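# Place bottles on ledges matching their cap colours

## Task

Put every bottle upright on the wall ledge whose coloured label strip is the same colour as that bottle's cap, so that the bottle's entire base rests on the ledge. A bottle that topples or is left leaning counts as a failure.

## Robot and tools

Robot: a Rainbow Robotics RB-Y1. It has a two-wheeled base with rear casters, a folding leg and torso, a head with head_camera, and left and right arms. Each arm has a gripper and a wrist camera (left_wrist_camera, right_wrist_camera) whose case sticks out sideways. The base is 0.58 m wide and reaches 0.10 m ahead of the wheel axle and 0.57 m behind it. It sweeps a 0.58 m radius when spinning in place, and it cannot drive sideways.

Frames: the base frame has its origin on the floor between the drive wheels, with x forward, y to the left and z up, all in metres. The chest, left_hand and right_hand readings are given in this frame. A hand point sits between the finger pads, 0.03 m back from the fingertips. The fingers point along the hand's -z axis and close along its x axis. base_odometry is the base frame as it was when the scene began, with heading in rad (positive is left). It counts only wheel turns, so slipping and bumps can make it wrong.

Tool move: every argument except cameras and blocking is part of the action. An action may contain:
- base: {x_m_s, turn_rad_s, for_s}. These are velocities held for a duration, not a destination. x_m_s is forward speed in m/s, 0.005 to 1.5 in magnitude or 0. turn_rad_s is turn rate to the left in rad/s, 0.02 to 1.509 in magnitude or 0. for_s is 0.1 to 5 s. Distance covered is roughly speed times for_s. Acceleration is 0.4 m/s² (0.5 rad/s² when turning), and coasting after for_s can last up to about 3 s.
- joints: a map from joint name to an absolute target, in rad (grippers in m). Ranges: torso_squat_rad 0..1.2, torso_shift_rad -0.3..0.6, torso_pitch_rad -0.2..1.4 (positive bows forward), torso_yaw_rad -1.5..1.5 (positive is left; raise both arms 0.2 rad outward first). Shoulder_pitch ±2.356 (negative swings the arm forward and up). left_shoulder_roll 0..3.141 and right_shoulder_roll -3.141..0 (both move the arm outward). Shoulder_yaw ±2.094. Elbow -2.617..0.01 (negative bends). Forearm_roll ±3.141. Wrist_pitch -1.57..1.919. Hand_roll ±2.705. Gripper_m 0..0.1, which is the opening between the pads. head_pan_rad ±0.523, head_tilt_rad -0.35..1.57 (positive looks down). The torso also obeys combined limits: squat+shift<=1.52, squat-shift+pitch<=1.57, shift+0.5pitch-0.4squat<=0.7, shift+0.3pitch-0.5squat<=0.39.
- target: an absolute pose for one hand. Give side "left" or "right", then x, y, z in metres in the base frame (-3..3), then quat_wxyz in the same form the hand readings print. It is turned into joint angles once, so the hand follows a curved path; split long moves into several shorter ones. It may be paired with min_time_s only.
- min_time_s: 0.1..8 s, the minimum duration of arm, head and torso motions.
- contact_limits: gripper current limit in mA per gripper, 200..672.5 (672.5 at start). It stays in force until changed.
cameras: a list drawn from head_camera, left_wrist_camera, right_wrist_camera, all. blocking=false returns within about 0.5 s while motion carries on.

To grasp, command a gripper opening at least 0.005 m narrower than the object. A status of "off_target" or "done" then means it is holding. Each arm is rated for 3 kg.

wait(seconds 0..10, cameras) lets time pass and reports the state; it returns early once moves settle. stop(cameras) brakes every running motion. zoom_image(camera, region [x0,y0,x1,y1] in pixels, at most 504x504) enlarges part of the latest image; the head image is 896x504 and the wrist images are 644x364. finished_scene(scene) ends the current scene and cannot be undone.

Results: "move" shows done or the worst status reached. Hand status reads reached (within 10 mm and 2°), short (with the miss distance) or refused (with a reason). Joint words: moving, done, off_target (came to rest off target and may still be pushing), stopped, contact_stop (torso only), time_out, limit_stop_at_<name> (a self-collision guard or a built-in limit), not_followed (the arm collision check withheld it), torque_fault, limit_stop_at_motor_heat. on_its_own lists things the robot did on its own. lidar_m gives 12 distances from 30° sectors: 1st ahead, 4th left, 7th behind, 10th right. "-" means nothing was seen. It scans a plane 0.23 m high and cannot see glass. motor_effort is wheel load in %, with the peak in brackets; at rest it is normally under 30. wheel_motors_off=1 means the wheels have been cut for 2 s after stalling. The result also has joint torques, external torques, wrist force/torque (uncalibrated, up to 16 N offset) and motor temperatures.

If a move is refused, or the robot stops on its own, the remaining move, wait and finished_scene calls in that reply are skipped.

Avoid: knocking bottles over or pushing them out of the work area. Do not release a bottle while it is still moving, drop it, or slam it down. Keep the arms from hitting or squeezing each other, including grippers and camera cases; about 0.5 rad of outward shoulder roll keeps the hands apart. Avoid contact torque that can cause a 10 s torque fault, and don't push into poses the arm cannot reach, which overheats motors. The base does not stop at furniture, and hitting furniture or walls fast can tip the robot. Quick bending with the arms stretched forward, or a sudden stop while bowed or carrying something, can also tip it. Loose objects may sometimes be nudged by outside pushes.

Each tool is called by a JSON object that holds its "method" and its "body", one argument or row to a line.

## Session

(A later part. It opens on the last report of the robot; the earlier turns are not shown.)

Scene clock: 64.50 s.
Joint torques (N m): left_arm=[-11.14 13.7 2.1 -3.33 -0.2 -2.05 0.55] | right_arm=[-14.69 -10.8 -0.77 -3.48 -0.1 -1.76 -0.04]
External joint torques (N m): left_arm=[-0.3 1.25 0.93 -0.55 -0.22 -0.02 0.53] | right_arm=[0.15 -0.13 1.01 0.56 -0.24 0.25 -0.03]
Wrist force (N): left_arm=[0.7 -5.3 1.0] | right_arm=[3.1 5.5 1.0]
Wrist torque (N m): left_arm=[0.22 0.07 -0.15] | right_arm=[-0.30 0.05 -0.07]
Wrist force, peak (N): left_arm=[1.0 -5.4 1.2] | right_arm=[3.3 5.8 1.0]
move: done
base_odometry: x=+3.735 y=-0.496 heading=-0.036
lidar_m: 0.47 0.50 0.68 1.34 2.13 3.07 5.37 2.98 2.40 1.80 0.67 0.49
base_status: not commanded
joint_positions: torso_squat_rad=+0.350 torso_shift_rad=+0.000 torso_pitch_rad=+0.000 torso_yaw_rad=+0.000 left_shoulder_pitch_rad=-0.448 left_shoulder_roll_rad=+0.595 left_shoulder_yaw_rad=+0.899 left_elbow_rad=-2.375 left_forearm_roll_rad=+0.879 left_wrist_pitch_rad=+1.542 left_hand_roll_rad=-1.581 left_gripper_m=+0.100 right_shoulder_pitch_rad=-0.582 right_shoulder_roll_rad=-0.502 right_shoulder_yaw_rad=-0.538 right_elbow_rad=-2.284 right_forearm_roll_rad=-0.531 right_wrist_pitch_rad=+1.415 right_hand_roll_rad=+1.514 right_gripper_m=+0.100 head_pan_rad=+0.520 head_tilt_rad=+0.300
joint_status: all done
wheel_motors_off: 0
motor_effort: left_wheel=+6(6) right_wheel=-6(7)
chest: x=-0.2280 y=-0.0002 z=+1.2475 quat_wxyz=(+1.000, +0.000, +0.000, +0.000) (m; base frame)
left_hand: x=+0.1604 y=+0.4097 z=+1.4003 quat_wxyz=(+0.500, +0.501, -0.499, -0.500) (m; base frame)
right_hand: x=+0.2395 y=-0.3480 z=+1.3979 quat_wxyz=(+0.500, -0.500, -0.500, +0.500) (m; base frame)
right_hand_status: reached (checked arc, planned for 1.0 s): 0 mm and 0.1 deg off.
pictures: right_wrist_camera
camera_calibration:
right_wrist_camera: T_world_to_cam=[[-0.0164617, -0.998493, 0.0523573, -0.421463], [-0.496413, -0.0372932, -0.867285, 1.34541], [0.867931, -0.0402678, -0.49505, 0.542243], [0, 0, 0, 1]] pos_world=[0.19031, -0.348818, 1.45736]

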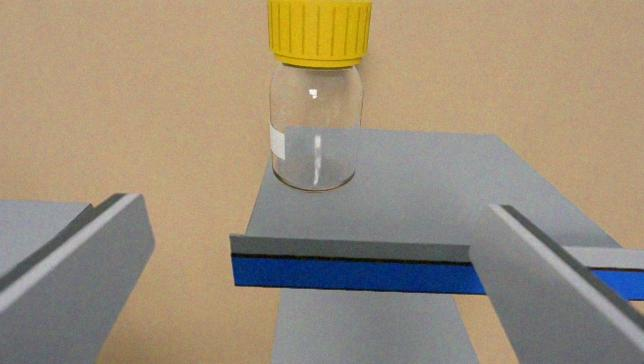

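{"method": "move", "body": {
  "target": {"side": "right", "x": 0.31, "y": -0.349, "z": 1.398, "quat_wxyz": [0.5, -0.5, -0.5, 0.5]},
  "min_time_s": 0.8,
  "cameras": []
}}

{"method": "move", "body": {
  "target": {"side": "right", "x": 0.377, "y": -0.349, "z": 1.398, "quat_wxyz": [0.5, -0.5, -0.5, 0.5]},
  "min_time_s": 0.8,
  "cameras": ["right_wrist_camera"]
}}

Scene clock: 66.70 s.
Joint torques (N m): left_arm=[-11.33 13.89 1.63 -3.07 -0.11 -2.08 0.34] | right_arm=[-17.16 -11.01 0.16 -5.14 -0.02 -1.77 0.06]
External joint torques (N m): left_arm=[-0.49 1.44 0.46 -0.28 -0.13 -0.05 0.33] | right_arm=[0.81 -0.11 1.91 0.66 -0.04 0.24 0.06]
Wrist force (N): left_arm=[0.8 -4.9 1.3] | right_arm=[3.1 4.6 0.9]
Wrist torque (N m): left_arm=[0.18 0.12 -0.15] | right_arm=[-0.27 0.09 -0.22]
Wrist force, peak (N): left_arm=[0.9 -5.3 1.3] | right_arm=[3.1 6.0 0.5]
move: done
base_odometry: x=+3.735 y=-0.496 heading=-0.036
lidar_m: 0.47 0.50 0.68 1.34 2.12 3.07 5.37 2.99 2.40 1.81 0.67 0.49
base_status: not commanded
joint_positions: torso_squat_rad=+0.350 torso_shift_rad=+0.000 torso_pitch_rad=+0.000 torso_yaw_rad=+0.000 left_shoulder_pitch_rad=-0.448 left_shoulder_roll_rad=+0.595 left_shoulder_yaw_rad=+0.899 left_elbow_rad=-2.375 left_forearm_roll_rad=+0.879 left_wrist_pitch_rad=+1.542 left_hand_roll_rad=-1.581 left_gripper_m=+0.100 right_shoulder_pitch_rad=-0.701 right_shoulder_roll_rad=-0.478 right_shoulder_yaw_rad=-0.451 right_elbow_rad=-1.997 right_forearm_roll_rad=-0.446 right_wrist_pitch_rad=+1.236 right_hand_roll_rad=+1.591 right_gripper_m=+0.100 head_pan_rad=+0.520 head_tilt_rad=+0.300
joint_status: all done
wheel_motors_off: 0
motor_effort: left_wheel=+6(6) right_wheel=-6(7)
chest: x=-0.2280 y=-0.0002 z=+1.2475 quat_wxyz=(+1.000, +0.000, +0.000, +0.000) (m; base frame)
left_hand: x=+0.1604 y=+0.4097 z=+1.4003 quat_wxyz=(+0.500, +0.501, -0.499, -0.500) (m; base frame)
right_hand: x=+0.3099 y=-0.3492 z=+1.3980 quat_wxyz=(+0.500, -0.500, -0.500, +0.500) (m; base frame)
right_hand_status: reached (checked arc, planned for 0.8 s): 0 mm and 0.0 deg off.
pictures: none
No camera images: "cameras" was empty.

Scene clock: 67.93 s.
Joint torques (N m): left_arm=[-11.4 13.75 1.72 -2.95 -0.08 -2.1 0.45] | right_arm=[-18.66 -10.89 0.92 -6.49 0.13 -1.72 -0.02]
External joint torques (N m): left_arm=[-0.55 1.3 0.56 -0.17 -0.1 -0.07 0.43] | right_arm=[2.38 0.32 2.43 0.86 0.2 0.28 -0.01]
Wrist force (N): left_arm=[0.9 -5.1 0.9] | right_arm=[2.2 4.5 0.6]
Wrist torque (N m): left_arm=[0.19 0.13 -0.14] | right_arm=[-0.21 -0.02 -0.21]
Wrist force, peak (N): left_arm=[1.1 -5.5 1.3] | right_arm=[2.7 -23.1 5.2]
move: done
base_odometry: x=+3.734 y=-0.496 heading=-0.035
lidar_m: 0.47 0.49 0.68 1.34 2.13 3.06 5.36 2.99 2.41 1.81 0.67 0.49
base_status: not commanded
joint_positions: torso_squat_rad=+0.350 torso_shift_rad=+0.000 torso_pitch_rad=+0.000 torso_yaw_rad=+0.000 left_shoulder_pitch_rad=-0.448 left_shoulder_roll_rad=+0.595 left_shoulder_yaw_rad=+0.899 left_elbow_rad=-2.376 left_forearm_roll_rad=+0.879 left_wrist_pitch_rad=+1.542 left_hand_roll_rad=-1.581 left_gripper_m=+0.100 right_shoulder_pitch_rad=-0.842 right_shoulder_roll_rad=-0.470 right_shoulder_yaw_rad=-0.400 right_elbow_rad=-1.677 right_forearm_roll_rad=-0.405 right_wrist_pitch_rad=+1.050 right_hand_roll_rad=+1.664 right_gripper_m=+0.100 head_pan_rad=+0.520 head_tilt_rad=+0.300
joint_status: all done
wheel_motors_off: 0
motor_effort: left_wheel=+8(9) right_wheel=-7(8)
chest: x=-0.2281 y=-0.0002 z=+1.2475 quat_wxyz=(+1.000, +0.000, +0.000, +0.000) (m; base frame)
left_hand: x=+0.1603 y=+0.4097 z=+1.4004 quat_wxyz=(+0.500, +0.501, -0.499, -0.500) (m; base frame)
right_hand: x=+0.3766 y=-0.3491 z=+1.3986 quat_wxyz=(+0.500, -0.500, -0.500, +0.500) (m; base frame)
right_hand_status: reached (checked arc, planned for 0.8 s): 1 mm and 0.1 deg off.
pictures: right_wrist_camera
camera_calibration:
right_wrist_camera: T_world_to_cam=[[-0.0173222, -0.998521, 0.0515279, -0.418957], [-0.495401, -0.0361937, -0.86791, 1.41486], [0.868492, -0.0405611, -0.494041, 0.421828], [0, 0, 0, 1]] pos_world=[0.32731, -0.350018, 1.45796]

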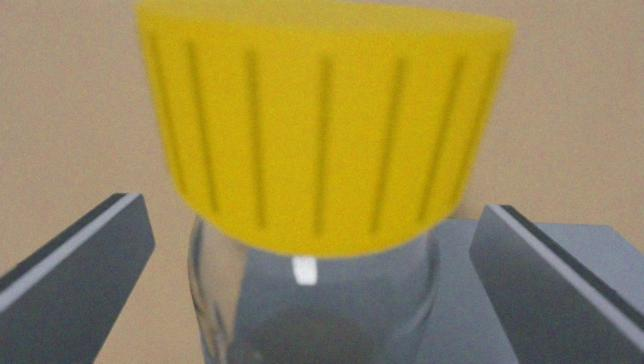

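{"method": "move", "body": {
  "joints": {"head_pan_rad": -0.52, "head_tilt_rad": 0.3},
  "cameras": ["head_camera"]
}}

Scene clock: 69.90 s.
Joint torques (N m): left_arm=[-11.27 13.47 1.54 -2.99 -0.23 -1.96 0.39] | right_arm=[-18.63 -10.8 0.55 -6.39 0 -1.46 -0.09]
External joint torques (N m): left_arm=[-0.43 1.02 0.37 -0.21 -0.25 0.08 0.37] | right_arm=[2.37 0.41 2.06 0.96 0.06 0.54 -0.08]
Wrist force (N): left_arm=[1.1 -5.2 0.8] | right_arm=[2.7 4.3 1.1]
Wrist torque (N m): left_arm=[0.21 0.14 -0.14] | right_arm=[-0.21 0.03 -0.23]
Wrist force, peak (N): left_arm=[0.9 -5.3 1.2] | right_arm=[3.3 5.5 1.3]
move: done
base_odometry: x=+3.734 y=-0.496 heading=-0.035
lidar_m: 0.47 0.49 0.68 1.34 2.13 3.06 5.37 2.99 2.39 1.81 0.67 0.49
base_status: not commanded
joint_positions: torso_squat_rad=+0.350 torso_shift_rad=+0.000 torso_pitch_rad=+0.000 torso_yaw_rad=+0.000 left_shoulder_pitch_rad=-0.448 left_shoulder_roll_rad=+0.595 left_shoulder_yaw_rad=+0.899 left_elbow_rad=-2.376 left_forearm_roll_rad=+0.879 left_wrist_pitch_rad=+1.542 left_hand_roll_rad=-1.581 left_gripper_m=+0.100 right_shoulder_pitch_rad=-0.842 right_shoulder_roll_rad=-0.470 right_shoulder_yaw_rad=-0.400 right_elbow_rad=-1.677 right_forearm_roll_rad=-0.405 right_wrist_pitch_rad=+1.050 right_hand_roll_rad=+1.664 right_gripper_m=+0.100 head_pan_rad=-0.520 head_tilt_rad=+0.300
joint_status: all done
wheel_motors_off: 0
motor_effort: left_wheel=+8(8) right_wheel=-7(8)
chest: x=-0.2281 y=-0.0002 z=+1.2475 quat_wxyz=(+1.000, +0.000, +0.000, +0.000) (m; base frame)
left_hand: x=+0.1603 y=+0.4097 z=+1.4004 quat_wxyz=(+0.500, +0.501, -0.499, -0.500) (m; base frame)
right_hand: x=+0.3766 y=-0.3491 z=+1.3986 quat_wxyz=(+0.500, -0.500, -0.500, +0.500) (m; base frame)
pictures: head_camera
camera_calibration:
head_camera: T_world_to_cam=[[-0.521824, -0.852757, 0.0224696, -0.135529], [-0.233191, 0.11726, -0.965335, 1.40786], [0.820562, -0.508974, -0.260045, 0.488472], [0, 0, 0, 1]] pos_world=[-0.143243, -0.0320385, 1.48912]

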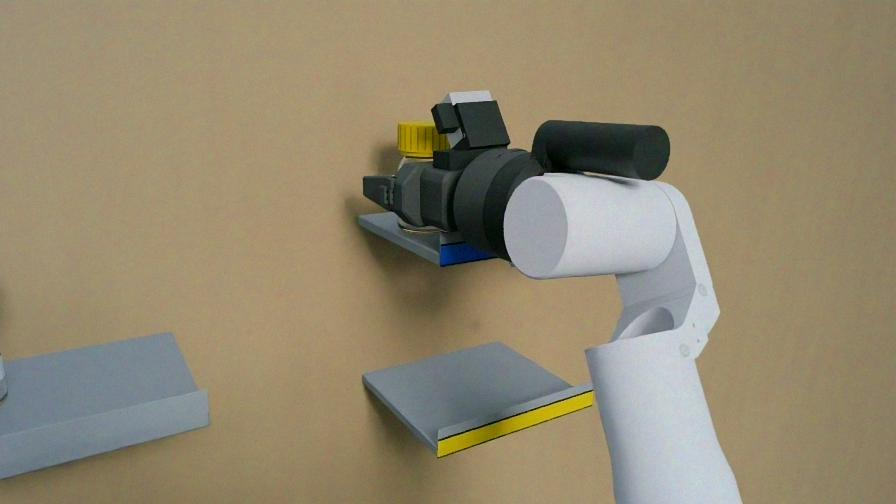

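{"method": "zoom_image", "body": {
  "camera": "head_camera",
  "region": [340, 80, 560, 280]
}}

Scaled by 2.291 from the camera's 896x504 image, which has a finer 1280x720 frame.

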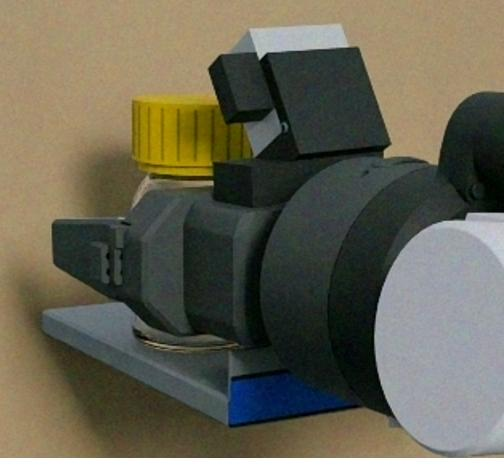

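{"method": "move", "body": {
  "joints": {"right_gripper_m": 0.044},
  "contact_limits": {"right_gripper_m": 450, "left_gripper_m": 450},
  "cameras": ["right_wrist_camera"]
}}

Scene clock: 73.43 s.
Joint torques (N m): left_arm=[-11.49 13.97 1.81 -2.93 -0.06 -2.18 0.5] | right_arm=[-18.89 -11.18 0.6 -6.5 -0.2 -1.59 -0.1]
External joint torques (N m): left_arm=[-0.65 1.52 0.64 -0.15 -0.08 -0.14 0.49] | right_arm=[2.1 0.04 2.11 0.86 -0.13 0.41 -0.09]
Wrist force (N): left_arm=[1.0 -5.1 1.1] | right_arm=[2.5 4.6 0.6]
Wrist torque (N m): left_arm=[0.19 0.13 -0.14] | right_arm=[-0.31 0.01 -0.20]
Wrist force, peak (N): left_arm=[0.8 -5.4 1.1] | right_arm=[3.2 5.6 1.3]
move: off_target
base_odometry: x=+3.734 y=-0.496 heading=-0.035
lidar_m: 0.47 0.49 0.69 1.34 2.13 3.08 5.37 2.99 2.40 1.79 0.67 0.49
base_status: not commanded
joint_positions: torso_squat_rad=+0.350 torso_shift_rad=+0.000 torso_pitch_rad=+0.000 torso_yaw_rad=+0.000 left_shoulder_pitch_rad=-0.448 left_shoulder_roll_rad=+0.595 left_shoulder_yaw_rad=+0.899 left_elbow_rad=-2.376 left_forearm_roll_rad=+0.879 left_wrist_pitch_rad=+1.542 left_hand_roll_rad=-1.581 left_gripper_m=+0.100 right_shoulder_pitch_rad=-0.842 right_shoulder_roll_rad=-0.470 right_shoulder_yaw_rad=-0.400 right_elbow_rad=-1.677 right_forearm_roll_rad=-0.405 right_wrist_pitch_rad=+1.050 right_hand_roll_rad=+1.664 right_gripper_m=+0.055 head_pan_rad=-0.520 head_tilt_rad=+0.300
joint_status: right_gripper_m off_target (ended at +0.055, target +0.044)
wheel_motors_off: 0
motor_effort: left_wheel=+8(9) right_wheel=-7(8)
contact_limits: left_gripper_m 450 mA; right_gripper_m 450 mA
chest: x=-0.2281 y=-0.0002 z=+1.2475 quat_wxyz=(+1.000, +0.000, +0.000, +0.000) (m; base frame)
left_hand: x=+0.1603 y=+0.4097 z=+1.4004 quat_wxyz=(+0.500, +0.501, -0.499, -0.500) (m; base frame)
right_hand: x=+0.3766 y=-0.3491 z=+1.3986 quat_wxyz=(+0.500, -0.500, -0.500, +0.500) (m; base frame)
pictures: right_wrist_camera
camera_calibration:
right_wrist_camera: T_world_to_cam=[[-0.0173183, -0.998521, 0.0515272, -0.418957], [-0.495519, -0.0361895, -0.867843, 1.4148], [0.868425, -0.0405623, -0.494159, 0.422022], [0, 0, 0, 1]] pos_world=[0.32731, -0.350018, 1.45796]

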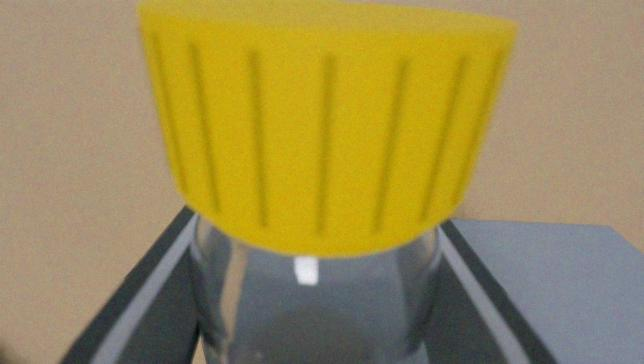

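{"method": "move", "body": {
  "target": {"side": "right", "x": 0.376, "y": -0.349, "z": 1.428, "quat_wxyz": [0.5, -0.5, -0.5, 0.5]},
  "min_time_s": 0.8,
  "cameras": ["right_wrist_camera"]
}}

{"method": "move", "body": {
  "target": {"side": "right", "x": 0.20, "y": -0.37, "z": 1.428, "quat_wxyz": [0.5, -0.5, -0.5, 0.5]},
  "min_time_s": 1.2,
  "cameras": ["head_camera", "right_wrist_camera"]
}}

Scene clock: 77.80 s.
Joint torques (N m): left_arm=[-11.17 13.44 1.5 -2.91 -0.13 -1.97 0.51] | right_arm=[-22.62 -13.08 0.96 -6.32 0.13 -2.06 -0.09]
External joint torques (N m): left_arm=[-0.33 0.99 0.33 -0.14 -0.15 0.07 0.49] | right_arm=[-1.26 -1.81 2.43 0.65 0.18 -0.06 -0.08]
Wrist force (N): left_arm=[0.9 -5.1 0.9] | right_arm=[3.3 5.8 0.6]
Wrist torque (N m): left_arm=[0.18 0.11 -0.15] | right_arm=[-0.25 0.12 -0.06]
Wrist force, peak (N): left_arm=[1.1 -5.6 0.8] | right_arm=[2.8 7.2 1.0]
move: done
base_odometry: x=+3.734 y=-0.496 heading=-0.035
lidar_m: 0.47 0.50 0.68 1.35 2.13 3.07 5.37 2.98 2.40 1.81 0.67 0.49
base_status: not commanded
joint_positions: torso_squat_rad=+0.350 torso_shift_rad=+0.000 torso_pitch_rad=+0.000 torso_yaw_rad=+0.000 left_shoulder_pitch_rad=-0.448 left_shoulder_roll_rad=+0.595 left_shoulder_yaw_rad=+0.899 left_elbow_rad=-2.376 left_forearm_roll_rad=+0.879 left_wrist_pitch_rad=+1.542 left_hand_roll_rad=-1.581 left_gripper_m=+0.100 right_shoulder_pitch_rad=-0.920 right_shoulder_roll_rad=-0.507 right_shoulder_yaw_rad=-0.397 right_elbow_rad=-1.645 right_forearm_roll_rad=-0.402 right_wrist_pitch_rad=+1.104 right_hand_roll_rad=+1.648 right_gripper_m=+0.055 head_pan_rad=-0.520 head_tilt_rad=+0.300
joint_status: all done
wheel_motors_off: 0
motor_effort: left_wheel=+8(8) right_wheel=-7(7)
contact_limits: left_gripper_m 450 mA; right_gripper_m 450 mA
chest: x=-0.2281 y=-0.0002 z=+1.2475 quat_wxyz=(+1.000, +0.000, +0.000, +0.000) (m; base frame)
left_hand: x=+0.1603 y=+0.4097 z=+1.4004 quat_wxyz=(+0.500, +0.501, -0.499, -0.500) (m; base frame)
right_hand: x=+0.3760 y=-0.3491 z=+1.4277 quat_wxyz=(+0.500, -0.500, -0.500, +0.500) (m; base frame)
right_hand_status: reached (checked arc, planned for 0.8 s): 0 mm and 0.0 deg off.
pictures: right_wrist_camera
camera_calibration:
right_wrist_camera: T_world_to_cam=[[-0.0169664, -0.998552, 0.0510422, -0.419975], [-0.496588, -0.0358927, -0.867244, 1.4394], [0.867821, -0.0400609, -0.49526, 0.438977], [0, 0, 0, 1]] pos_world=[0.326709, -0.350117, 1.48715]

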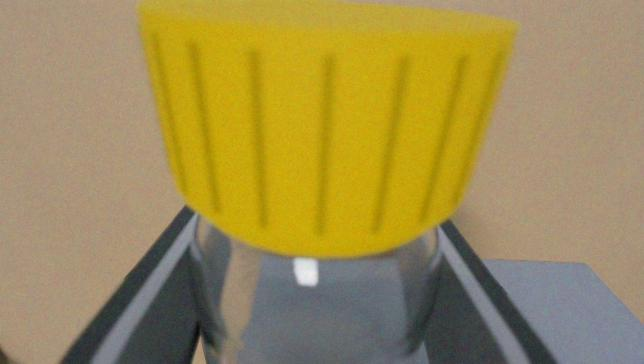

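Scene clock: 79.33 s.
Joint torques (N m): left_arm=[-11.28 13.94 1.42 -2.98 -0.28 -2.12 0.48] | right_arm=[-13.03 -14.04 -1.81 -2.44 0.18 -2.27 0.16]
External joint torques (N m): left_arm=[-0.44 1.49 0.26 -0.2 -0.3 -0.08 0.47] | right_arm=[0.6 -2.31 -0.39 0.14 0 -0.27 0.17]
Wrist force (N): left_arm=[0.9 -5.0 1.1] | right_arm=[3.1 6.3 0.2]
Wrist torque (N m): left_arm=[0.17 0.11 -0.14] | right_arm=[-0.27 0.10 -0.02]
Wrist force, peak (N): left_arm=[1.1 -5.4 1.0] | right_arm=[2.9 6.9 1.1]
move: done
base_odometry: x=+3.734 y=-0.496 heading=-0.035
lidar_m: 0.47 0.49 0.68 1.35 2.13 3.07 5.37 2.98 2.40 1.80 0.67 0.49
base_status: not commanded
joint_positions: torso_squat_rad=+0.350 torso_shift_rad=+0.000 torso_pitch_rad=+0.000 torso_yaw_rad=+0.000 left_shoulder_pitch_rad=-0.448 left_shoulder_roll_rad=+0.595 left_shoulder_yaw_rad=+0.899 left_elbow_rad=-2.376 left_forearm_roll_rad=+0.879 left_wrist_pitch_rad=+1.542 left_hand_roll_rad=-1.581 left_gripper_m=+0.100 right_shoulder_pitch_rad=-0.620 right_shoulder_roll_rad=-0.612 right_shoulder_yaw_rad=-0.673 right_elbow_rad=-2.330 right_forearm_roll_rad=-0.676 right_wrist_pitch_rad=+1.564 right_hand_roll_rad=+1.483 right_gripper_m=+0.055 head_pan_rad=-0.520 head_tilt_rad=+0.300
joint_status: all done
wheel_motors_off: 0
motor_effort: left_wheel=+8(9) right_wheel=-6(8)
contact_limits: left_gripper_m 450 mA; right_gripper_m 450 mA
chest: x=-0.2281 y=-0.0002 z=+1.2475 quat_wxyz=(+1.000, +0.000, +0.000, +0.000) (m; base frame)
left_hand: x=+0.1603 y=+0.4096 z=+1.4004 quat_wxyz=(+0.500, +0.501, -0.499, -0.500) (m; base frame)
right_hand: x=+0.2001 y=-0.3699 z=+1.4279 quat_wxyz=(+0.500, -0.500, -0.500, +0.500) (m; base frame)
right_hand_status: reached (checked arc, planned for 1.2 s): 0 mm and 0.0 deg off.
pictures: head_camera, right_wrist_camera
camera_calibration:
head_camera: T_world_to_cam=[[-0.521842, -0.852748, 0.0223867, -0.135493], [-0.233225, 0.117381, -0.965312, 1.40784], [0.82054, -0.508962, -0.260137, 0.488556], [0, 0, 0, 1]] pos_world=[-0.143243, -0.0321389, 1.48913]
right_wrist_camera: T_world_to_cam=[[-0.016812, -0.99853, 0.0515273, -0.444375], [-0.49652, -0.0363936, -0.867262, 1.35136], [0.867863, -0.0401647, -0.495178, 0.590644], [0, 0, 0, 1]] pos_world=[0.150909, -0.370817, 1.48736]

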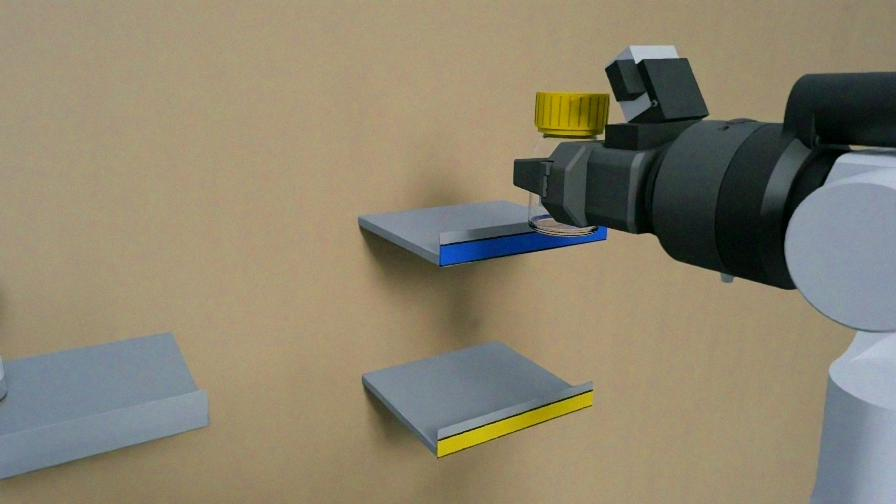

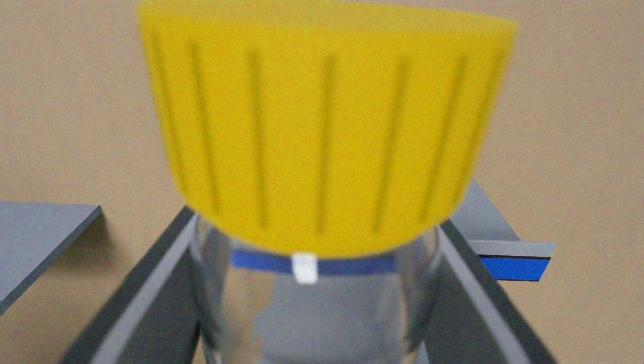

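{"method": "move", "body": {
  "target": {"side": "right", "x": 0.20, "y": -0.41, "z": 1.231, "quat_wxyz": [0.5, -0.5, -0.5, 0.5]},
  "min_time_s": 1.5,
  "cameras": ["head_camera", "right_wrist_camera"]
}}

Scene clock: 81.80 s.
Joint torques (N m): left_arm=[-11.43 13.81 1.34 -3.03 -0.21 -2.05 0.32] | right_arm=[-8.54 -9.92 -2.31 -8.08 -0.94 -1.89 -0.03]
External joint torques (N m): left_arm=[-0.59 1.36 0.18 -0.25 -0.23 -0.01 0.31] | right_arm=[0.72 -0.64 -1.35 0.3 -0.22 -0.13 -0.02]
Wrist force (N): left_arm=[0.8 -5.0 1.1] | right_arm=[2.7 6.3 -0.1]
Wrist torque (N m): left_arm=[0.18 0.11 -0.16] | right_arm=[-0.21 0.00 -0.17]
Wrist force, peak (N): left_arm=[0.9 -5.5 1.0] | right_arm=[2.7 7.6 0.3]
move: done
base_odometry: x=+3.734 y=-0.496 heading=-0.035
lidar_m: 0.47 0.49 0.69 1.34 2.13 3.07 5.37 2.99 2.40 1.80 0.67 0.49
base_status: not commanded
joint_positions: torso_squat_rad=+0.350 torso_shift_rad=+0.000 torso_pitch_rad=+0.000 torso_yaw_rad=+0.000 left_shoulder_pitch_rad=-0.448 left_shoulder_roll_rad=+0.595 left_shoulder_yaw_rad=+0.899 left_elbow_rad=-2.376 left_forearm_roll_rad=+0.879 left_wrist_pitch_rad=+1.542 left_hand_roll_rad=-1.581 left_gripper_m=+0.100 right_shoulder_pitch_rad=-0.085 right_shoulder_roll_rad=-0.174 right_shoulder_yaw_rad=-0.755 right_elbow_rad=-2.231 right_forearm_roll_rad=-0.914 right_wrist_pitch_rad=+1.013 right_hand_roll_rad=+2.077 right_gripper_m=+0.055 head_pan_rad=-0.520 head_tilt_rad=+0.300
joint_status: all done
wheel_motors_off: 0
motor_effort: left_wheel=+8(8) right_wheel=-6(8)
contact_limits: left_gripper_m 450 mA; right_gripper_m 450 mA
chest: x=-0.2281 y=-0.0002 z=+1.2475 quat_wxyz=(+1.000, +0.000, +0.000, +0.000) (m; base frame)
left_hand: x=+0.1603 y=+0.4097 z=+1.4004 quat_wxyz=(+0.500, +0.501, -0.499, -0.500) (m; base frame)
right_hand: x=+0.2000 y=-0.4099 z=+1.2310 quat_wxyz=(+0.500, -0.500, -0.500, +0.500) (m; base frame)
right_hand_status: reached (checked arc, planned for 1.5 s): 0 mm and 0.0 deg off.
pictures: head_camera, right_wrist_camera
camera_calibration:
head_camera: T_world_to_cam=[[-0.521842, -0.852748, 0.0223867, -0.135493], [-0.233225, 0.117381, -0.965312, 1.40784], [0.82054, -0.508962, -0.260137, 0.488556], [0, 0, 0, 1]] pos_world=[-0.143243, -0.0321389, 1.48913]
right_wrist_camera: T_world_to_cam=[[-0.0173451, -0.99854, 0.0511589, -0.473621], [-0.496911, -0.0357912, -0.867063, 1.17914], [0.867628, -0.0404607, -0.495565, 0.492037], [0, 0, 0, 1]] pos_world=[0.150807, -0.410818, 1.29045]

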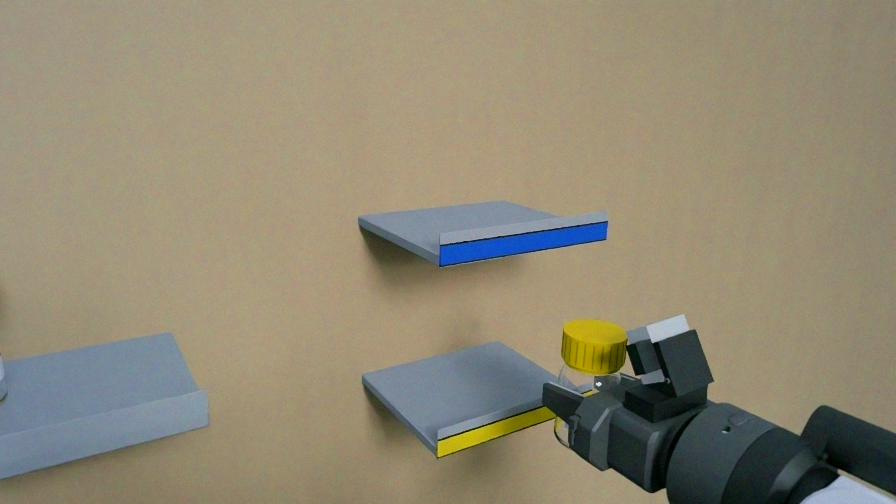

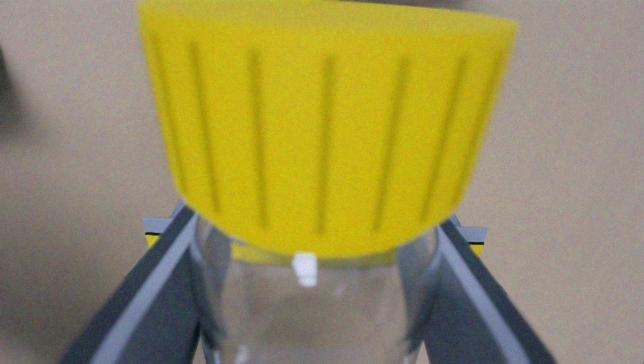

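{"method": "move", "body": {
  "target": {"side": "right", "x": 0.29, "y": -0.41, "z": 1.232, "quat_wxyz": [0.5, -0.5, -0.5, 0.5]},
  "min_time_s": 0.9,
  "cameras": []
}}

{"method": "move", "body": {
  "target": {"side": "right", "x": 0.375, "y": -0.41, "z": 1.231, "quat_wxyz": [0.5, -0.5, -0.5, 0.5]},
  "min_time_s": 0.9,
  "cameras": ["head_camera", "right_wrist_camera"]
}}

Scene clock: 83.63 s.
Joint torques (N m): left_arm=[-10.98 13.75 1.64 -3.01 -0.07 -2.12 0.44] | right_arm=[-14.57 -12.43 1.34 -8.69 -0.78 -1.82 0.03]
External joint torques (N m): left_arm=[-0.13 1.3 0.47 -0.23 -0.09 -0.08 0.42] | right_arm=[-0.24 -2.01 1.56 0.42 -0.06 -0.11 0.04]
Wrist force (N): left_arm=[0.9 -5.0 0.7] | right_arm=[3.0 5.9 0.7]
Wrist torque (N m): left_arm=[0.19 0.12 -0.15] | right_arm=[-0.18 0.05 -0.21]
Wrist force, peak (N): left_arm=[0.9 -5.4 1.0] | right_arm=[3.7 7.6 -0.7]
move: done
base_odometry: x=+3.734 y=-0.496 heading=-0.035
lidar_m: 0.47 0.49 0.68 1.34 2.12 3.07 5.37 2.98 2.40 1.80 0.68 0.49
base_status: not commanded
joint_positions: torso_squat_rad=+0.350 torso_shift_rad=+0.000 torso_pitch_rad=+0.000 torso_yaw_rad=+0.000 left_shoulder_pitch_rad=-0.448 left_shoulder_roll_rad=+0.595 left_shoulder_yaw_rad=+0.899 left_elbow_rad=-2.376 left_forearm_roll_rad=+0.879 left_wrist_pitch_rad=+1.542 left_hand_roll_rad=-1.581 left_gripper_m=+0.100 right_shoulder_pitch_rad=-0.327 right_shoulder_roll_rad=-0.225 right_shoulder_yaw_rad=-0.664 right_elbow_rad=-1.916 right_forearm_roll_rad=-0.777 right_wrist_pitch_rad=+0.906 right_hand_roll_rad=+2.123 right_gripper_m=+0.055 head_pan_rad=-0.520 head_tilt_rad=+0.300
joint_status: all done
wheel_motors_off: 0
motor_effort: left_wheel=+8(9) right_wheel=-6(8)
contact_limits: left_gripper_m 450 mA; right_gripper_m 450 mA
chest: x=-0.2280 y=-0.0002 z=+1.2475 quat_wxyz=(+1.000, +0.000, +0.000, +0.000) (m; base frame)
left_hand: x=+0.1604 y=+0.4097 z=+1.4004 quat_wxyz=(+0.500, +0.501, -0.499, -0.500) (m; base frame)
right_hand: x=+0.2897 y=-0.4100 z=+1.2318 quat_wxyz=(+0.500, -0.500, -0.500, +0.500) (m; base frame)
right_hand_status: reached (checked arc, planned for 0.9 s): 0 mm and 0.1 deg off.
pictures: none
No camera images: "cameras" was empty.

Scene clock: 84.87 s.
Joint torques (N m): left_arm=[-11.3 13.82 1.71 -3.07 -0.17 -2.07 0.48] | right_arm=[-18.47 -13.31 2.11 -9.45 -0.86 -1.67 0.21]
External joint torques (N m): left_arm=[-0.45 1.37 0.54 -0.29 -0.19 -0.03 0.46] | right_arm=[0.47 -1.69 1.83 0.43 -0.16 -0.08 0.22]
Wrist force (N): left_arm=[1.0 -5.1 1.0] | right_arm=[3.0 6.6 1.1]
Wrist torque (N m): left_arm=[0.19 0.12 -0.16] | right_arm=[-0.28 0.05 -0.18]
Wrist force, peak (N): left_arm=[0.9 -5.3 1.0] | right_arm=[3.9 7.6 0.5]
move: done
base_odometry: x=+3.734 y=-0.496 heading=-0.035
lidar_m: 0.47 0.49 0.68 1.33 2.13 3.06 5.36 2.99 2.40 1.80 0.66 0.48
base_status: not commanded
joint_positions: torso_squat_rad=+0.350 torso_shift_rad=+0.000 torso_pitch_rad=+0.000 torso_yaw_rad=+0.000 left_shoulder_pitch_rad=-0.448 left_shoulder_roll_rad=+0.595 left_shoulder_yaw_rad=+0.899 left_elbow_rad=-2.376 left_forearm_roll_rad=+0.879 left_wrist_pitch_rad=+1.542 left_hand_roll_rad=-1.581 left_gripper_m=+0.100 right_shoulder_pitch_rad=-0.560 right_shoulder_roll_rad=-0.287 right_shoulder_yaw_rad=-0.617 right_elbow_rad=-1.522 right_forearm_roll_rad=-0.749 right_wrist_pitch_rad=+0.746 right_hand_roll_rad=+2.228 right_gripper_m=+0.055 head_pan_rad=-0.520 head_tilt_rad=+0.300
joint_status: all done
wheel_motors_off: 0
motor_effort: left_wheel=+8(8) right_wheel=-7(8)
contact_limits: left_gripper_m 450 mA; right_gripper_m 450 mA
chest: x=-0.2280 y=-0.0002 z=+1.2475 quat_wxyz=(+1.000, +0.000, +0.000, +0.000) (m; base frame)
left_hand: x=+0.1604 y=+0.4097 z=+1.4004 quat_wxyz=(+0.500, +0.501, -0.499, -0.500) (m; base frame)
right_hand: x=+0.3743 y=-0.4101 z=+1.2309 quat_wxyz=(+0.501, -0.500, -0.499, +0.500) (m; base frame)
right_hand_status: reached (checked arc, planned for 0.9 s): 1 mm and 0.1 deg off.
pictures: head_camera, right_wrist_camera
camera_calibration:
head_camera: T_world_to_cam=[[-0.521829, -0.852755, 0.0224377, -0.135515], [-0.233253, 0.117336, -0.965311, 1.40785], [0.820541, -0.508961, -0.260137, 0.488474], [0, 0, 0, 1]] pos_world=[-0.143143, -0.0321388, 1.48912]
right_wrist_camera: T_world_to_cam=[[-0.0185088, -0.998543, 0.050691, -0.469713], [-0.497314, -0.0347887, -0.866873, 1.26595], [0.867373, -0.0412541, -0.495945, 0.341005], [0, 0, 0, 1]] pos_world=[0.325104, -0.41092, 1.29035]

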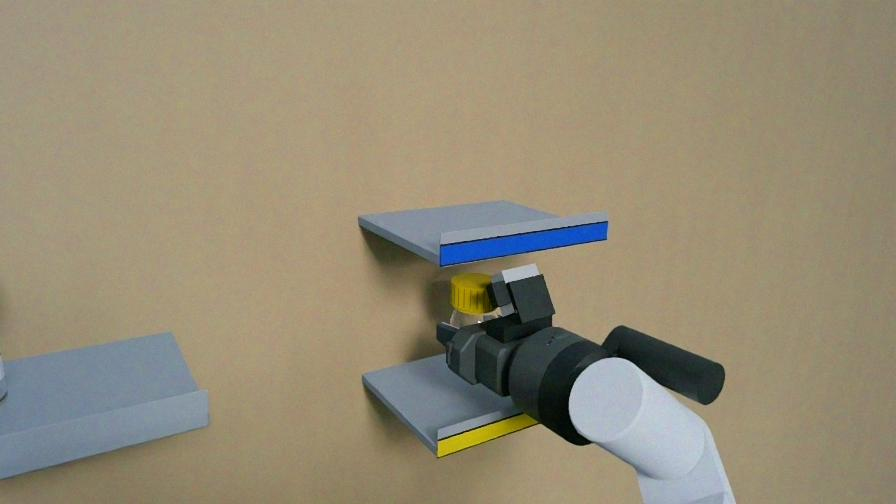

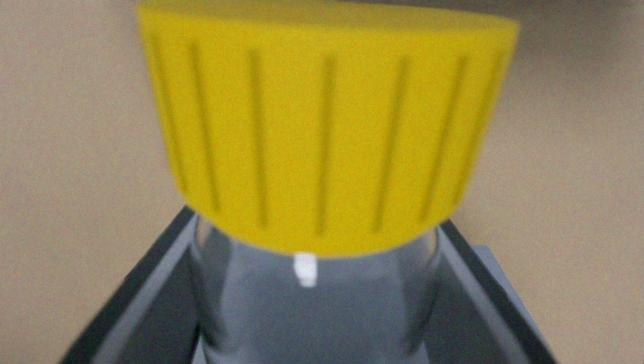

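{"method": "move", "body": {
  "target": {"side": "right", "x": 0.375, "y": -0.41, "z": 1.213, "quat_wxyz": [0.5, -0.5, -0.5, 0.5]},
  "min_time_s": 0.8,
  "cameras": []
}}

{"method": "move", "body": {
  "target": {"side": "right", "x": 0.375, "y": -0.41, "z": 1.2095, "quat_wxyz": [0.5, -0.5, -0.5, 0.5]},
  "min_time_s": 0.6,
  "cameras": ["head_camera"]
}}

Scene clock: 86.30 s.
Joint torques (N m): left_arm=[-11.51 13.65 1.69 -2.7 -0.04 -2.14 0.44] | right_arm=[-17.03 -11.5 2.06 -9.45 -0.94 -1.82 0.16]
External joint torques (N m): left_arm=[-0.66 1.2 0.53 0.08 -0.06 -0.1 0.43] | right_arm=[1.7 0.01 1.87 0.61 -0.23 -0.29 0.17]
Wrist force (N): left_arm=[0.9 -4.9 0.8] | right_arm=[2.7 5.7 0.8]
Wrist torque (N m): left_arm=[0.17 0.11 -0.16] | right_arm=[-0.17 0.02 -0.23]
Wrist force, peak (N): left_arm=[0.9 -5.2 1.3] | right_arm=[3.0 7.1 0.8]
move: done
base_odometry: x=+3.734 y=-0.496 heading=-0.035
lidar_m: 0.47 0.49 0.69 1.34 2.12 3.07 5.37 2.99 2.40 1.80 0.66 0.49
base_status: not commanded
joint_positions: torso_squat_rad=+0.350 torso_shift_rad=+0.000 torso_pitch_rad=+0.000 torso_yaw_rad=+0.000 left_shoulder_pitch_rad=-0.448 left_shoulder_roll_rad=+0.595 left_shoulder_yaw_rad=+0.899 left_elbow_rad=-2.376 left_forearm_roll_rad=+0.879 left_wrist_pitch_rad=+1.542 left_hand_roll_rad=-1.581 left_gripper_m=+0.100 right_shoulder_pitch_rad=-0.535 right_shoulder_roll_rad=-0.277 right_shoulder_yaw_rad=-0.611 right_elbow_rad=-1.496 right_forearm_roll_rad=-0.789 right_wrist_pitch_rad=+0.705 right_hand_roll_rad=+2.275 right_gripper_m=+0.055 head_pan_rad=-0.520 head_tilt_rad=+0.300
joint_status: all done
wheel_motors_off: 0
motor_effort: left_wheel=+8(8) right_wheel=-7(8)
contact_limits: left_gripper_m 450 mA; right_gripper_m 450 mA
chest: x=-0.2280 y=-0.0002 z=+1.2475 quat_wxyz=(+1.000, +0.000, +0.000, +0.000) (m; base frame)
left_hand: x=+0.1604 y=+0.4097 z=+1.4004 quat_wxyz=(+0.500, +0.501, -0.499, -0.500) (m; base frame)
right_hand: x=+0.3744 y=-0.4105 z=+1.2131 quat_wxyz=(+0.502, -0.500, -0.499, +0.499) (m; base frame)
right_hand_status: reached (checked arc, planned for 0.8 s): 1 mm and 0.3 deg off.
pictures: none
No camera images: "cameras" was empty.

Scene clock: 87.23 s.
Joint torques (N m): left_arm=[-11.34 13.79 1.69 -2.95 -0.14 -2.01 0.42] | right_arm=[-16.95 -13.85 2.21 -9.34 -0.88 -1.95 0.18]
External joint torques (N m): left_arm=[-0.49 1.34 0.52 -0.17 -0.16 0.03 0.4] | right_arm=[1.77 -2.34 2.07 0.77 -0.16 -0.45 0.18]
Wrist force (N): left_arm=[1.0 -5.4 1.0] | right_arm=[2.6 6.6 0.9]
Wrist torque (N m): left_arm=[0.24 0.13 -0.14] | right_arm=[-0.32 0.05 -0.17]
Wrist force, peak (N): left_arm=[1.3 -5.4 1.2] | right_arm=[3.6 6.9 0.4]
move: done
base_odometry: x=+3.734 y=-0.496 heading=-0.035
lidar_m: 0.47 0.49 0.68 1.34 2.13 3.07 5.37 2.98 2.41 1.81 0.68 0.49
base_status: not commanded
joint_positions: torso_squat_rad=+0.350 torso_shift_rad=+0.000 torso_pitch_rad=+0.000 torso_yaw_rad=+0.000 left_shoulder_pitch_rad=-0.448 left_shoulder_roll_rad=+0.595 left_shoulder_yaw_rad=+0.899 left_elbow_rad=-2.376 left_forearm_roll_rad=+0.879 left_wrist_pitch_rad=+1.542 left_hand_roll_rad=-1.581 left_gripper_m=+0.100 right_shoulder_pitch_rad=-0.530 right_shoulder_roll_rad=-0.278 right_shoulder_yaw_rad=-0.608 right_elbow_rad=-1.485 right_forearm_roll_rad=-0.810 right_wrist_pitch_rad=+0.693 right_hand_roll_rad=+2.294 right_gripper_m=+0.055 head_pan_rad=-0.520 head_tilt_rad=+0.300
joint_status: all done
wheel_motors_off: 0
motor_effort: left_wheel=+8(8) right_wheel=-7(7)
contact_limits: left_gripper_m 450 mA; right_gripper_m 450 mA
chest: x=-0.2280 y=-0.0002 z=+1.2475 quat_wxyz=(+1.000, +0.000, +0.000, +0.000) (m; base frame)
left_hand: x=+0.1604 y=+0.4097 z=+1.4004 quat_wxyz=(+0.500, +0.501, -0.499, -0.500) (m; base frame)
right_hand: x=+0.3750 y=-0.4100 z=+1.2095 quat_wxyz=(+0.500, -0.500, -0.500, +0.500) (m; base frame)
right_hand_status: reached (checked arc, planned for 0.6 s): 0 mm and 0.1 deg off.
pictures: head_camera
camera_calibration:
head_camera: T_world_to_cam=[[-0.521829, -0.852755, 0.0224377, -0.135515], [-0.233253, 0.117336, -0.965311, 1.40785], [0.820541, -0.508961, -0.260137, 0.488474], [0, 0, 0, 1]] pos_world=[-0.143143, -0.0321388, 1.48912]

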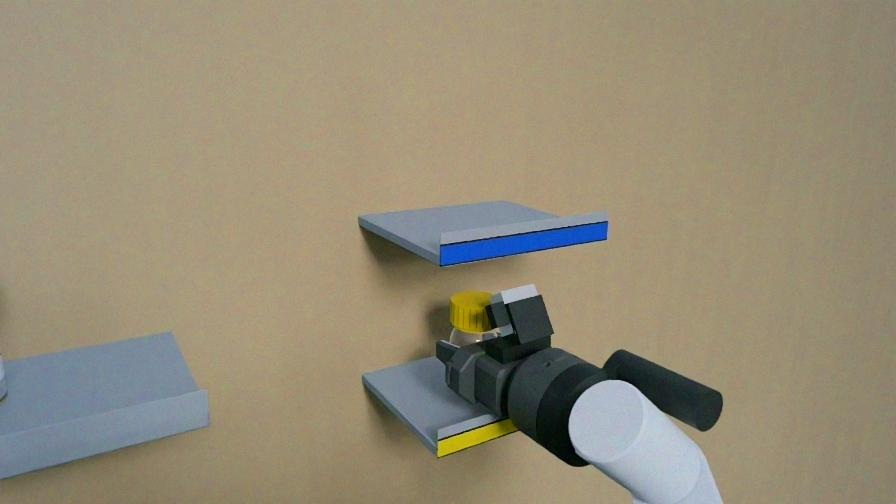

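{"method": "move", "body": {
  "target": {"side": "right", "x": 0.375, "y": -0.41, "z": 1.2075, "quat_wxyz": [0.5, -0.5, -0.5, 0.5]},
  "min_time_s": 0.5,
  "cameras": []
}}

{"method": "move", "body": {
  "target": {"side": "right", "x": 0.375, "y": -0.41, "z": 1.2055, "quat_wxyz": [0.5, -0.5, -0.5, 0.5]},
  "min_time_s": 0.5,
  "cameras": ["head_camera", "right_wrist_camera"]
}}

Scene clock: 88.63 s.
Joint torques (N m): left_arm=[-11.31 13.62 1.52 -3.02 -0.04 -1.95 0.46] | right_arm=[-16.82 -12.6 2.22 -9.39 -0.95 -1.96 0.31]
External joint torques (N m): left_arm=[-0.47 1.17 0.36 -0.25 -0.06 0.09 0.45] | right_arm=[1.87 -1.09 2.1 0.73 -0.23 -0.46 0.32]
Wrist force (N): left_arm=[0.9 -5.3 0.9] | right_arm=[3.4 6.0 0.9]
Wrist torque (N m): left_arm=[0.21 0.10 -0.15] | right_arm=[-0.20 0.10 -0.21]
Wrist force, peak (N): left_arm=[0.9 -5.3 1.3] | right_arm=[2.5 7.3 0.2]
move: done
base_odometry: x=+3.734 y=-0.496 heading=-0.035
lidar_m: 0.47 0.49 0.68 1.34 2.12 3.08 5.37 2.98 2.41 1.80 0.67 0.49
base_status: not commanded
joint_positions: torso_squat_rad=+0.350 torso_shift_rad=+0.000 torso_pitch_rad=+0.000 torso_yaw_rad=+0.000 left_shoulder_pitch_rad=-0.448 left_shoulder_roll_rad=+0.595 left_shoulder_yaw_rad=+0.899 left_elbow_rad=-2.376 left_forearm_roll_rad=+0.879 left_wrist_pitch_rad=+1.542 left_hand_roll_rad=-1.581 left_gripper_m=+0.100 right_shoulder_pitch_rad=-0.527 right_shoulder_roll_rad=-0.278 right_shoulder_yaw_rad=-0.607 right_elbow_rad=-1.481 right_forearm_roll_rad=-0.818 right_wrist_pitch_rad=+0.687 right_hand_roll_rad=+2.302 right_gripper_m=+0.055 head_pan_rad=-0.520 head_tilt_rad=+0.300
joint_status: all done
wheel_motors_off: 0
motor_effort: left_wheel=+8(8) right_wheel=-6(8)
contact_limits: left_gripper_m 450 mA; right_gripper_m 450 mA
chest: x=-0.2280 y=-0.0002 z=+1.2475 quat_wxyz=(+1.000, +0.000, +0.000, +0.000) (m; base frame)
left_hand: x=+0.1604 y=+0.4097 z=+1.4004 quat_wxyz=(+0.500, +0.501, -0.499, -0.500) (m; base frame)
right_hand: x=+0.3750 y=-0.4102 z=+1.2077 quat_wxyz=(+0.500, -0.500, -0.500, +0.500) (m; base frame)
right_hand_status: reached (checked arc, planned for 0.5 s): 0 mm and 0.0 deg off.
pictures: none
No camera images: "cameras" was empty.

Scene clock: 89.47 s.
Joint torques (N m): left_arm=[-11.39 14.06 1.9 -2.91 -0.1 -2.06 0.51] | right_arm=[-14.38 -10.44 2.45 -7.25 -0.62 -0.9 0.19]
External joint torques (N m): left_arm=[-0.54 1.61 0.73 -0.13 -0.12 -0.02 0.5] | right_arm=[4.3 1.07 2.34 2.88 0.1 0.59 0.2]
Wrist force (N): left_arm=[1.0 -5.1 1.1] | right_arm=[2.9 0.2 0.9]
Wrist torque (N m): left_arm=[0.19 0.12 -0.15] | right_arm=[-0.12 0.02 -0.06]
Wrist force, peak (N): left_arm=[0.9 -5.3 1.1] | right_arm=[2.9 6.7 0.8]
move: done
base_odometry: x=+3.734 y=-0.496 heading=-0.035
lidar_m: 0.47 0.49 0.68 1.34 2.12 3.07 5.37 2.98 2.40 1.80 0.67 0.49
base_status: not commanded
joint_positions: torso_squat_rad=+0.350 torso_shift_rad=+0.000 torso_pitch_rad=+0.000 torso_yaw_rad=+0.000 left_shoulder_pitch_rad=-0.448 left_shoulder_roll_rad=+0.595 left_shoulder_yaw_rad=+0.899 left_elbow_rad=-2.376 left_forearm_roll_rad=+0.879 left_wrist_pitch_rad=+1.542 left_hand_roll_rad=-1.581 left_gripper_m=+0.100 right_shoulder_pitch_rad=-0.525 right_shoulder_roll_rad=-0.277 right_shoulder_yaw_rad=-0.606 right_elbow_rad=-1.478 right_forearm_roll_rad=-0.824 right_wrist_pitch_rad=+0.682 right_hand_roll_rad=+2.309 right_gripper_m=+0.055 head_pan_rad=-0.520 head_tilt_rad=+0.300
joint_status: all done
wheel_motors_off: 0
motor_effort: left_wheel=+8(8) right_wheel=-7(8)
contact_limits: left_gripper_m 450 mA; right_gripper_m 450 mA
chest: x=-0.2280 y=-0.0002 z=+1.2475 quat_wxyz=(+1.000, +0.000, +0.000, +0.000) (m; base frame)
left_hand: x=+0.1604 y=+0.4097 z=+1.4004 quat_wxyz=(+0.500, +0.501, -0.499, -0.500) (m; base frame)
right_hand: x=+0.3750 y=-0.4102 z=+1.2064 quat_wxyz=(+0.500, -0.501, -0.500, +0.500) (m; base frame)
right_hand_status: reached (checked arc, planned for 0.5 s): 1 mm and 0.1 deg off.
pictures: head_camera, right_wrist_camera
camera_calibration:
head_camera: T_world_to_cam=[[-0.521829, -0.852755, 0.0224377, -0.135515], [-0.233253, 0.117336, -0.965311, 1.40785], [0.820541, -0.508961, -0.260137, 0.488474], [0, 0, 0, 1]] pos_world=[-0.143143, -0.0321388, 1.48912]
right_wrist_camera: T_world_to_cam=[[-0.017368, -0.998502, 0.05188, -0.470516], [-0.49514, -0.0364893, -0.868047, 1.24496], [0.86864, -0.0407641, -0.493765, 0.32539], [0, 0, 0, 1]] pos_world=[0.325611, -0.411119, 1.26576]

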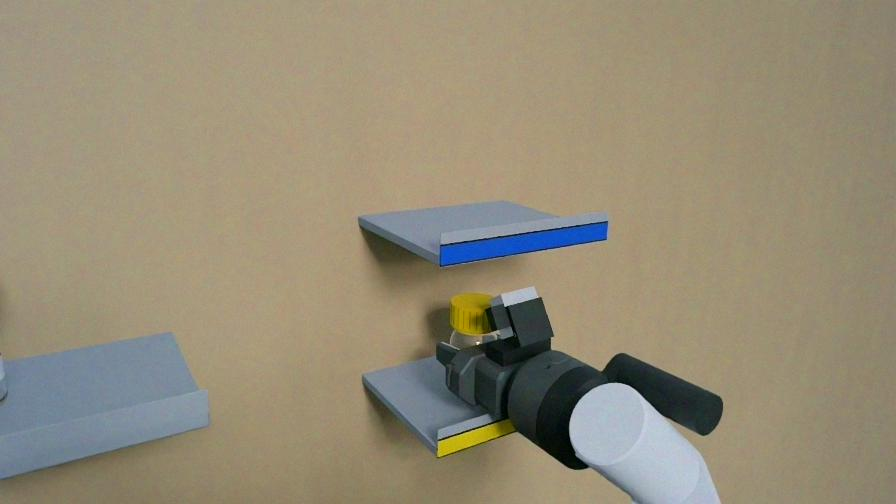

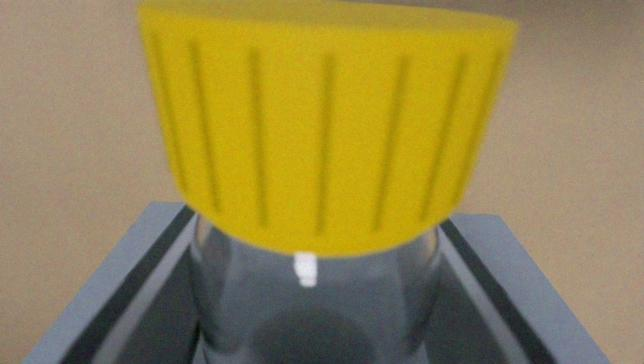

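{"method": "move", "body": {
  "joints": {"right_gripper_m": 0.1},
  "cameras": ["right_wrist_camera"]
}}

{"method": "move", "body": {
  "target": {"side": "right", "x": 0.28, "y": -0.41, "z": 1.2085, "quat_wxyz": [0.5, -0.5, -0.5, 0.5]},
  "min_time_s": 0.9,
  "cameras": []
}}

{"method": "move", "body": {
  "target": {"side": "right", "x": 0.18, "y": -0.41, "z": 1.2085, "quat_wxyz": [0.5, -0.5, -0.5, 0.5]},
  "min_time_s": 0.9,
  "cameras": ["head_camera", "right_wrist_camera"]
}}

Scene clock: 95.93 s.
Joint torques (N m): left_arm=[-11.14 13.76 1.49 -2.9 -0.09 -1.99 0.42] | right_arm=[-16.1 -11.19 1.94 -8.49 -0.59 -1.35 0.04]
External joint torques (N m): left_arm=[-0.3 1.31 0.32 -0.12 -0.11 0.05 0.41] | right_arm=[2.57 0.3 1.83 1.65 0.13 0.14 0.05]
Wrist force (N): left_arm=[0.8 -5.0 1.1] | right_arm=[2.9 4.9 0.4]
Wrist torque (N m): left_arm=[0.20 0.09 -0.17] | right_arm=[-0.22 0.05 -0.16]
Wrist force, peak (N): left_arm=[1.2 -5.5 1.2] | right_arm=[3.2 5.1 1.2]
move: done
base_odometry: x=+3.734 y=-0.496 heading=-0.035
lidar_m: 0.47 0.49 0.69 1.34 2.13 3.07 5.37 2.98 2.40 1.81 0.67 0.49
base_status: not commanded
joint_positions: torso_squat_rad=+0.350 torso_shift_rad=+0.000 torso_pitch_rad=+0.000 torso_yaw_rad=+0.000 left_shoulder_pitch_rad=-0.448 left_shoulder_roll_rad=+0.595 left_shoulder_yaw_rad=+0.899 left_elbow_rad=-2.376 left_forearm_roll_rad=+0.879 left_wrist_pitch_rad=+1.542 left_hand_roll_rad=-1.581 left_gripper_m=+0.100 right_shoulder_pitch_rad=-0.525 right_shoulder_roll_rad=-0.277 right_shoulder_yaw_rad=-0.606 right_elbow_rad=-1.477 right_forearm_roll_rad=-0.824 right_wrist_pitch_rad=+0.682 right_hand_roll_rad=+2.309 right_gripper_m=+0.100 head_pan_rad=-0.520 head_tilt_rad=+0.300
joint_status: all done
wheel_motors_off: 0
motor_effort: left_wheel=+8(8) right_wheel=-6(7)
contact_limits: left_gripper_m 450 mA; right_gripper_m 450 mA
chest: x=-0.2280 y=-0.0002 z=+1.2475 quat_wxyz=(+1.000, +0.000, +0.000, +0.000) (m; base frame)
left_hand: x=+0.1604 y=+0.4097 z=+1.4004 quat_wxyz=(+0.500, +0.501, -0.499, -0.500) (m; base frame)
right_hand: x=+0.3750 y=-0.4102 z=+1.2060 quat_wxyz=(+0.500, -0.500, -0.500, +0.500) (m; base frame)
pictures: right_wrist_camera
camera_calibration:
right_wrist_camera: T_world_to_cam=[[-0.0173865, -0.998517, 0.0515827, -0.470117], [-0.495792, -0.0361912, -0.867687, 1.24454], [0.868268, -0.0406603, -0.494427, 0.326108], [0, 0, 0, 1]] pos_world=[0.325709, -0.411119, 1.26536]

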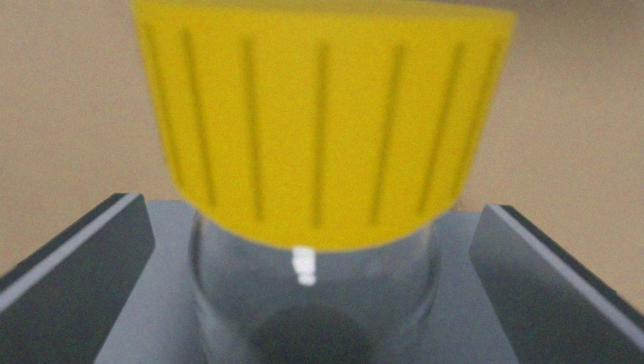

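Scene clock: 97.17 s.
Joint torques (N m): left_arm=[-11.41 13.3 0.79 -3.04 -0.14 -2.03 0.37] | right_arm=[-12.69 -9.73 -1.16 -8.35 -0.69 -1.54 0.08]
External joint torques (N m): left_arm=[-0.57 0.85 -0.37 -0.27 -0.16 0.01 0.36] | right_arm=[0.69 0.34 -0.63 1.06 0.05 0.11 0.09]
Wrist force (N): left_arm=[0.9 -4.8 0.9] | right_arm=[2.2 5.8 -0.7]
Wrist torque (N m): left_arm=[0.16 0.11 -0.14] | right_arm=[-0.34 -0.08 -0.06]
Wrist force, peak (N): left_arm=[0.9 -5.7 0.6] | right_arm=[-3.9 -59.2 -72.5]
move: done
base_odometry: x=+3.734 y=-0.496 heading=-0.035
lidar_m: 0.47 0.49 0.68 1.34 2.12 3.08 5.37 2.99 2.40 1.80 0.67 0.50
base_status: not commanded
joint_positions: torso_squat_rad=+0.350 torso_shift_rad=+0.000 torso_pitch_rad=+0.000 torso_yaw_rad=+0.000 left_shoulder_pitch_rad=-0.448 left_shoulder_roll_rad=+0.595 left_shoulder_yaw_rad=+0.900 left_elbow_rad=-2.376 left_forearm_roll_rad=+0.879 left_wrist_pitch_rad=+1.542 left_hand_roll_rad=-1.581 left_gripper_m=+0.100 right_shoulder_pitch_rad=-0.253 right_shoulder_roll_rad=-0.206 right_shoulder_yaw_rad=-0.649 right_elbow_rad=-1.917 right_forearm_roll_rad=-0.838 right_wrist_pitch_rad=+0.848 right_hand_roll_rad=+2.176 right_gripper_m=+0.100 head_pan_rad=-0.520 head_tilt_rad=+0.300
joint_status: all done
wheel_motors_off: 0
motor_effort: left_wheel=+9(15) right_wheel=-6(36)
contact_limits: left_gripper_m 450 mA; right_gripper_m 450 mA
chest: x=-0.2281 y=-0.0002 z=+1.2475 quat_wxyz=(+1.000, +0.000, +0.000, +0.000) (m; base frame)
left_hand: x=+0.1603 y=+0.4098 z=+1.4004 quat_wxyz=(+0.500, +0.501, -0.499, -0.500) (m; base frame)
right_hand: x=+0.2805 y=-0.4100 z=+1.2087 quat_wxyz=(+0.500, -0.500, -0.500, +0.500) (m; base frame)
right_hand_status: reached (checked arc, planned for 0.9 s): 1 mm and 0.0 deg off.
pictures: none
No camera images: "cameras" was empty.

Scene clock: 98.40 s.
Joint torques (N m): left_arm=[-11.66 13.42 1.07 -2.92 -0.11 -1.99 0.48] | right_arm=[-7.05 -8.52 -2.29 -7.65 -0.86 -1.62 -0.24]
External joint torques (N m): left_arm=[-0.82 0.96 -0.1 -0.14 -0.13 0.05 0.47] | right_arm=[0.5 0.17 -0.81 1.08 -0.09 0.08 -0.23]
Wrist force (N): left_arm=[1.0 -5.3 0.9] | right_arm=[3.0 5.3 0.1]
Wrist torque (N m): left_arm=[0.22 0.13 -0.15] | right_arm=[-0.32 0.08 -0.04]
Wrist force, peak (N): left_arm=[0.8 -5.4 0.7] | right_arm=[4.0 5.8 0.7]
move: done
base_odometry: x=+3.734 y=-0.496 heading=-0.035
lidar_m: 0.47 0.49 0.68 1.34 2.13 3.07 5.37 2.99 2.40 1.80 0.67 0.49
base_status: not commanded
joint_positions: torso_squat_rad=+0.350 torso_shift_rad=+0.000 torso_pitch_rad=+0.000 torso_yaw_rad=+0.000 left_shoulder_pitch_rad=-0.448 left_shoulder_roll_rad=+0.595 left_shoulder_yaw_rad=+0.900 left_elbow_rad=-2.376 left_forearm_roll_rad=+0.879 left_wrist_pitch_rad=+1.542 left_hand_roll_rad=-1.581 left_gripper_m=+0.100 right_shoulder_pitch_rad=+0.033 right_shoulder_roll_rad=-0.147 right_shoulder_yaw_rad=-0.745 right_elbow_rad=-2.250 right_forearm_roll_rad=-1.004 right_wrist_pitch_rad=+0.942 right_hand_roll_rad=+2.141 right_gripper_m=+0.100 head_pan_rad=-0.520 head_tilt_rad=+0.300
joint_status: all done
wheel_motors_off: 0
motor_effort: left_wheel=+9(10) right_wheel=-6(8)
contact_limits: left_gripper_m 450 mA; right_gripper_m 450 mA
chest: x=-0.2280 y=-0.0002 z=+1.2475 quat_wxyz=(+1.000, +0.000, +0.000, +0.000) (m; base frame)
left_hand: x=+0.1603 y=+0.4098 z=+1.4004 quat_wxyz=(+0.500, +0.501, -0.499, -0.500) (m; base frame)
right_hand: x=+0.1804 y=-0.4100 z=+1.2087 quat_wxyz=(+0.500, -0.500, -0.500, +0.500) (m; base frame)
right_hand_status: reached (checked arc, planned for 0.9 s): 0 mm and 0.0 deg off.
pictures: head_camera, right_wrist_camera
camera_calibration:
head_camera: T_world_to_cam=[[-0.521822, -0.852759, 0.0224683, -0.13556], [-0.23327, 0.117309, -0.96531, 1.40785], [0.820541, -0.508961, -0.260138, 0.488474], [0, 0, 0, 1]] pos_world=[-0.143143, -0.0321387, 1.48912]
right_wrist_camera: T_world_to_cam=[[-0.016869, -0.998503, 0.0520251, -0.473968], [-0.496608, -0.0367936, -0.867194, 1.14973], [0.867811, -0.0404648, -0.495245, 0.497646], [0, 0, 0, 1]] pos_world=[0.131109, -0.410818, 1.26816]

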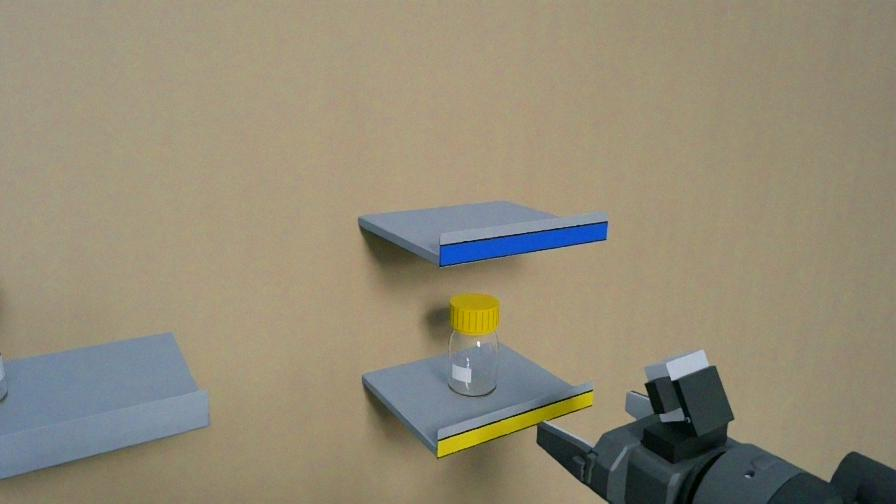

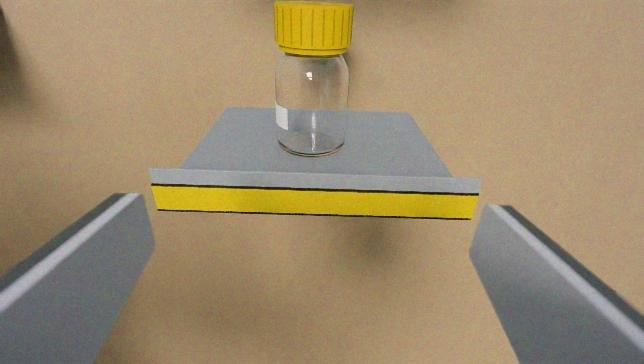

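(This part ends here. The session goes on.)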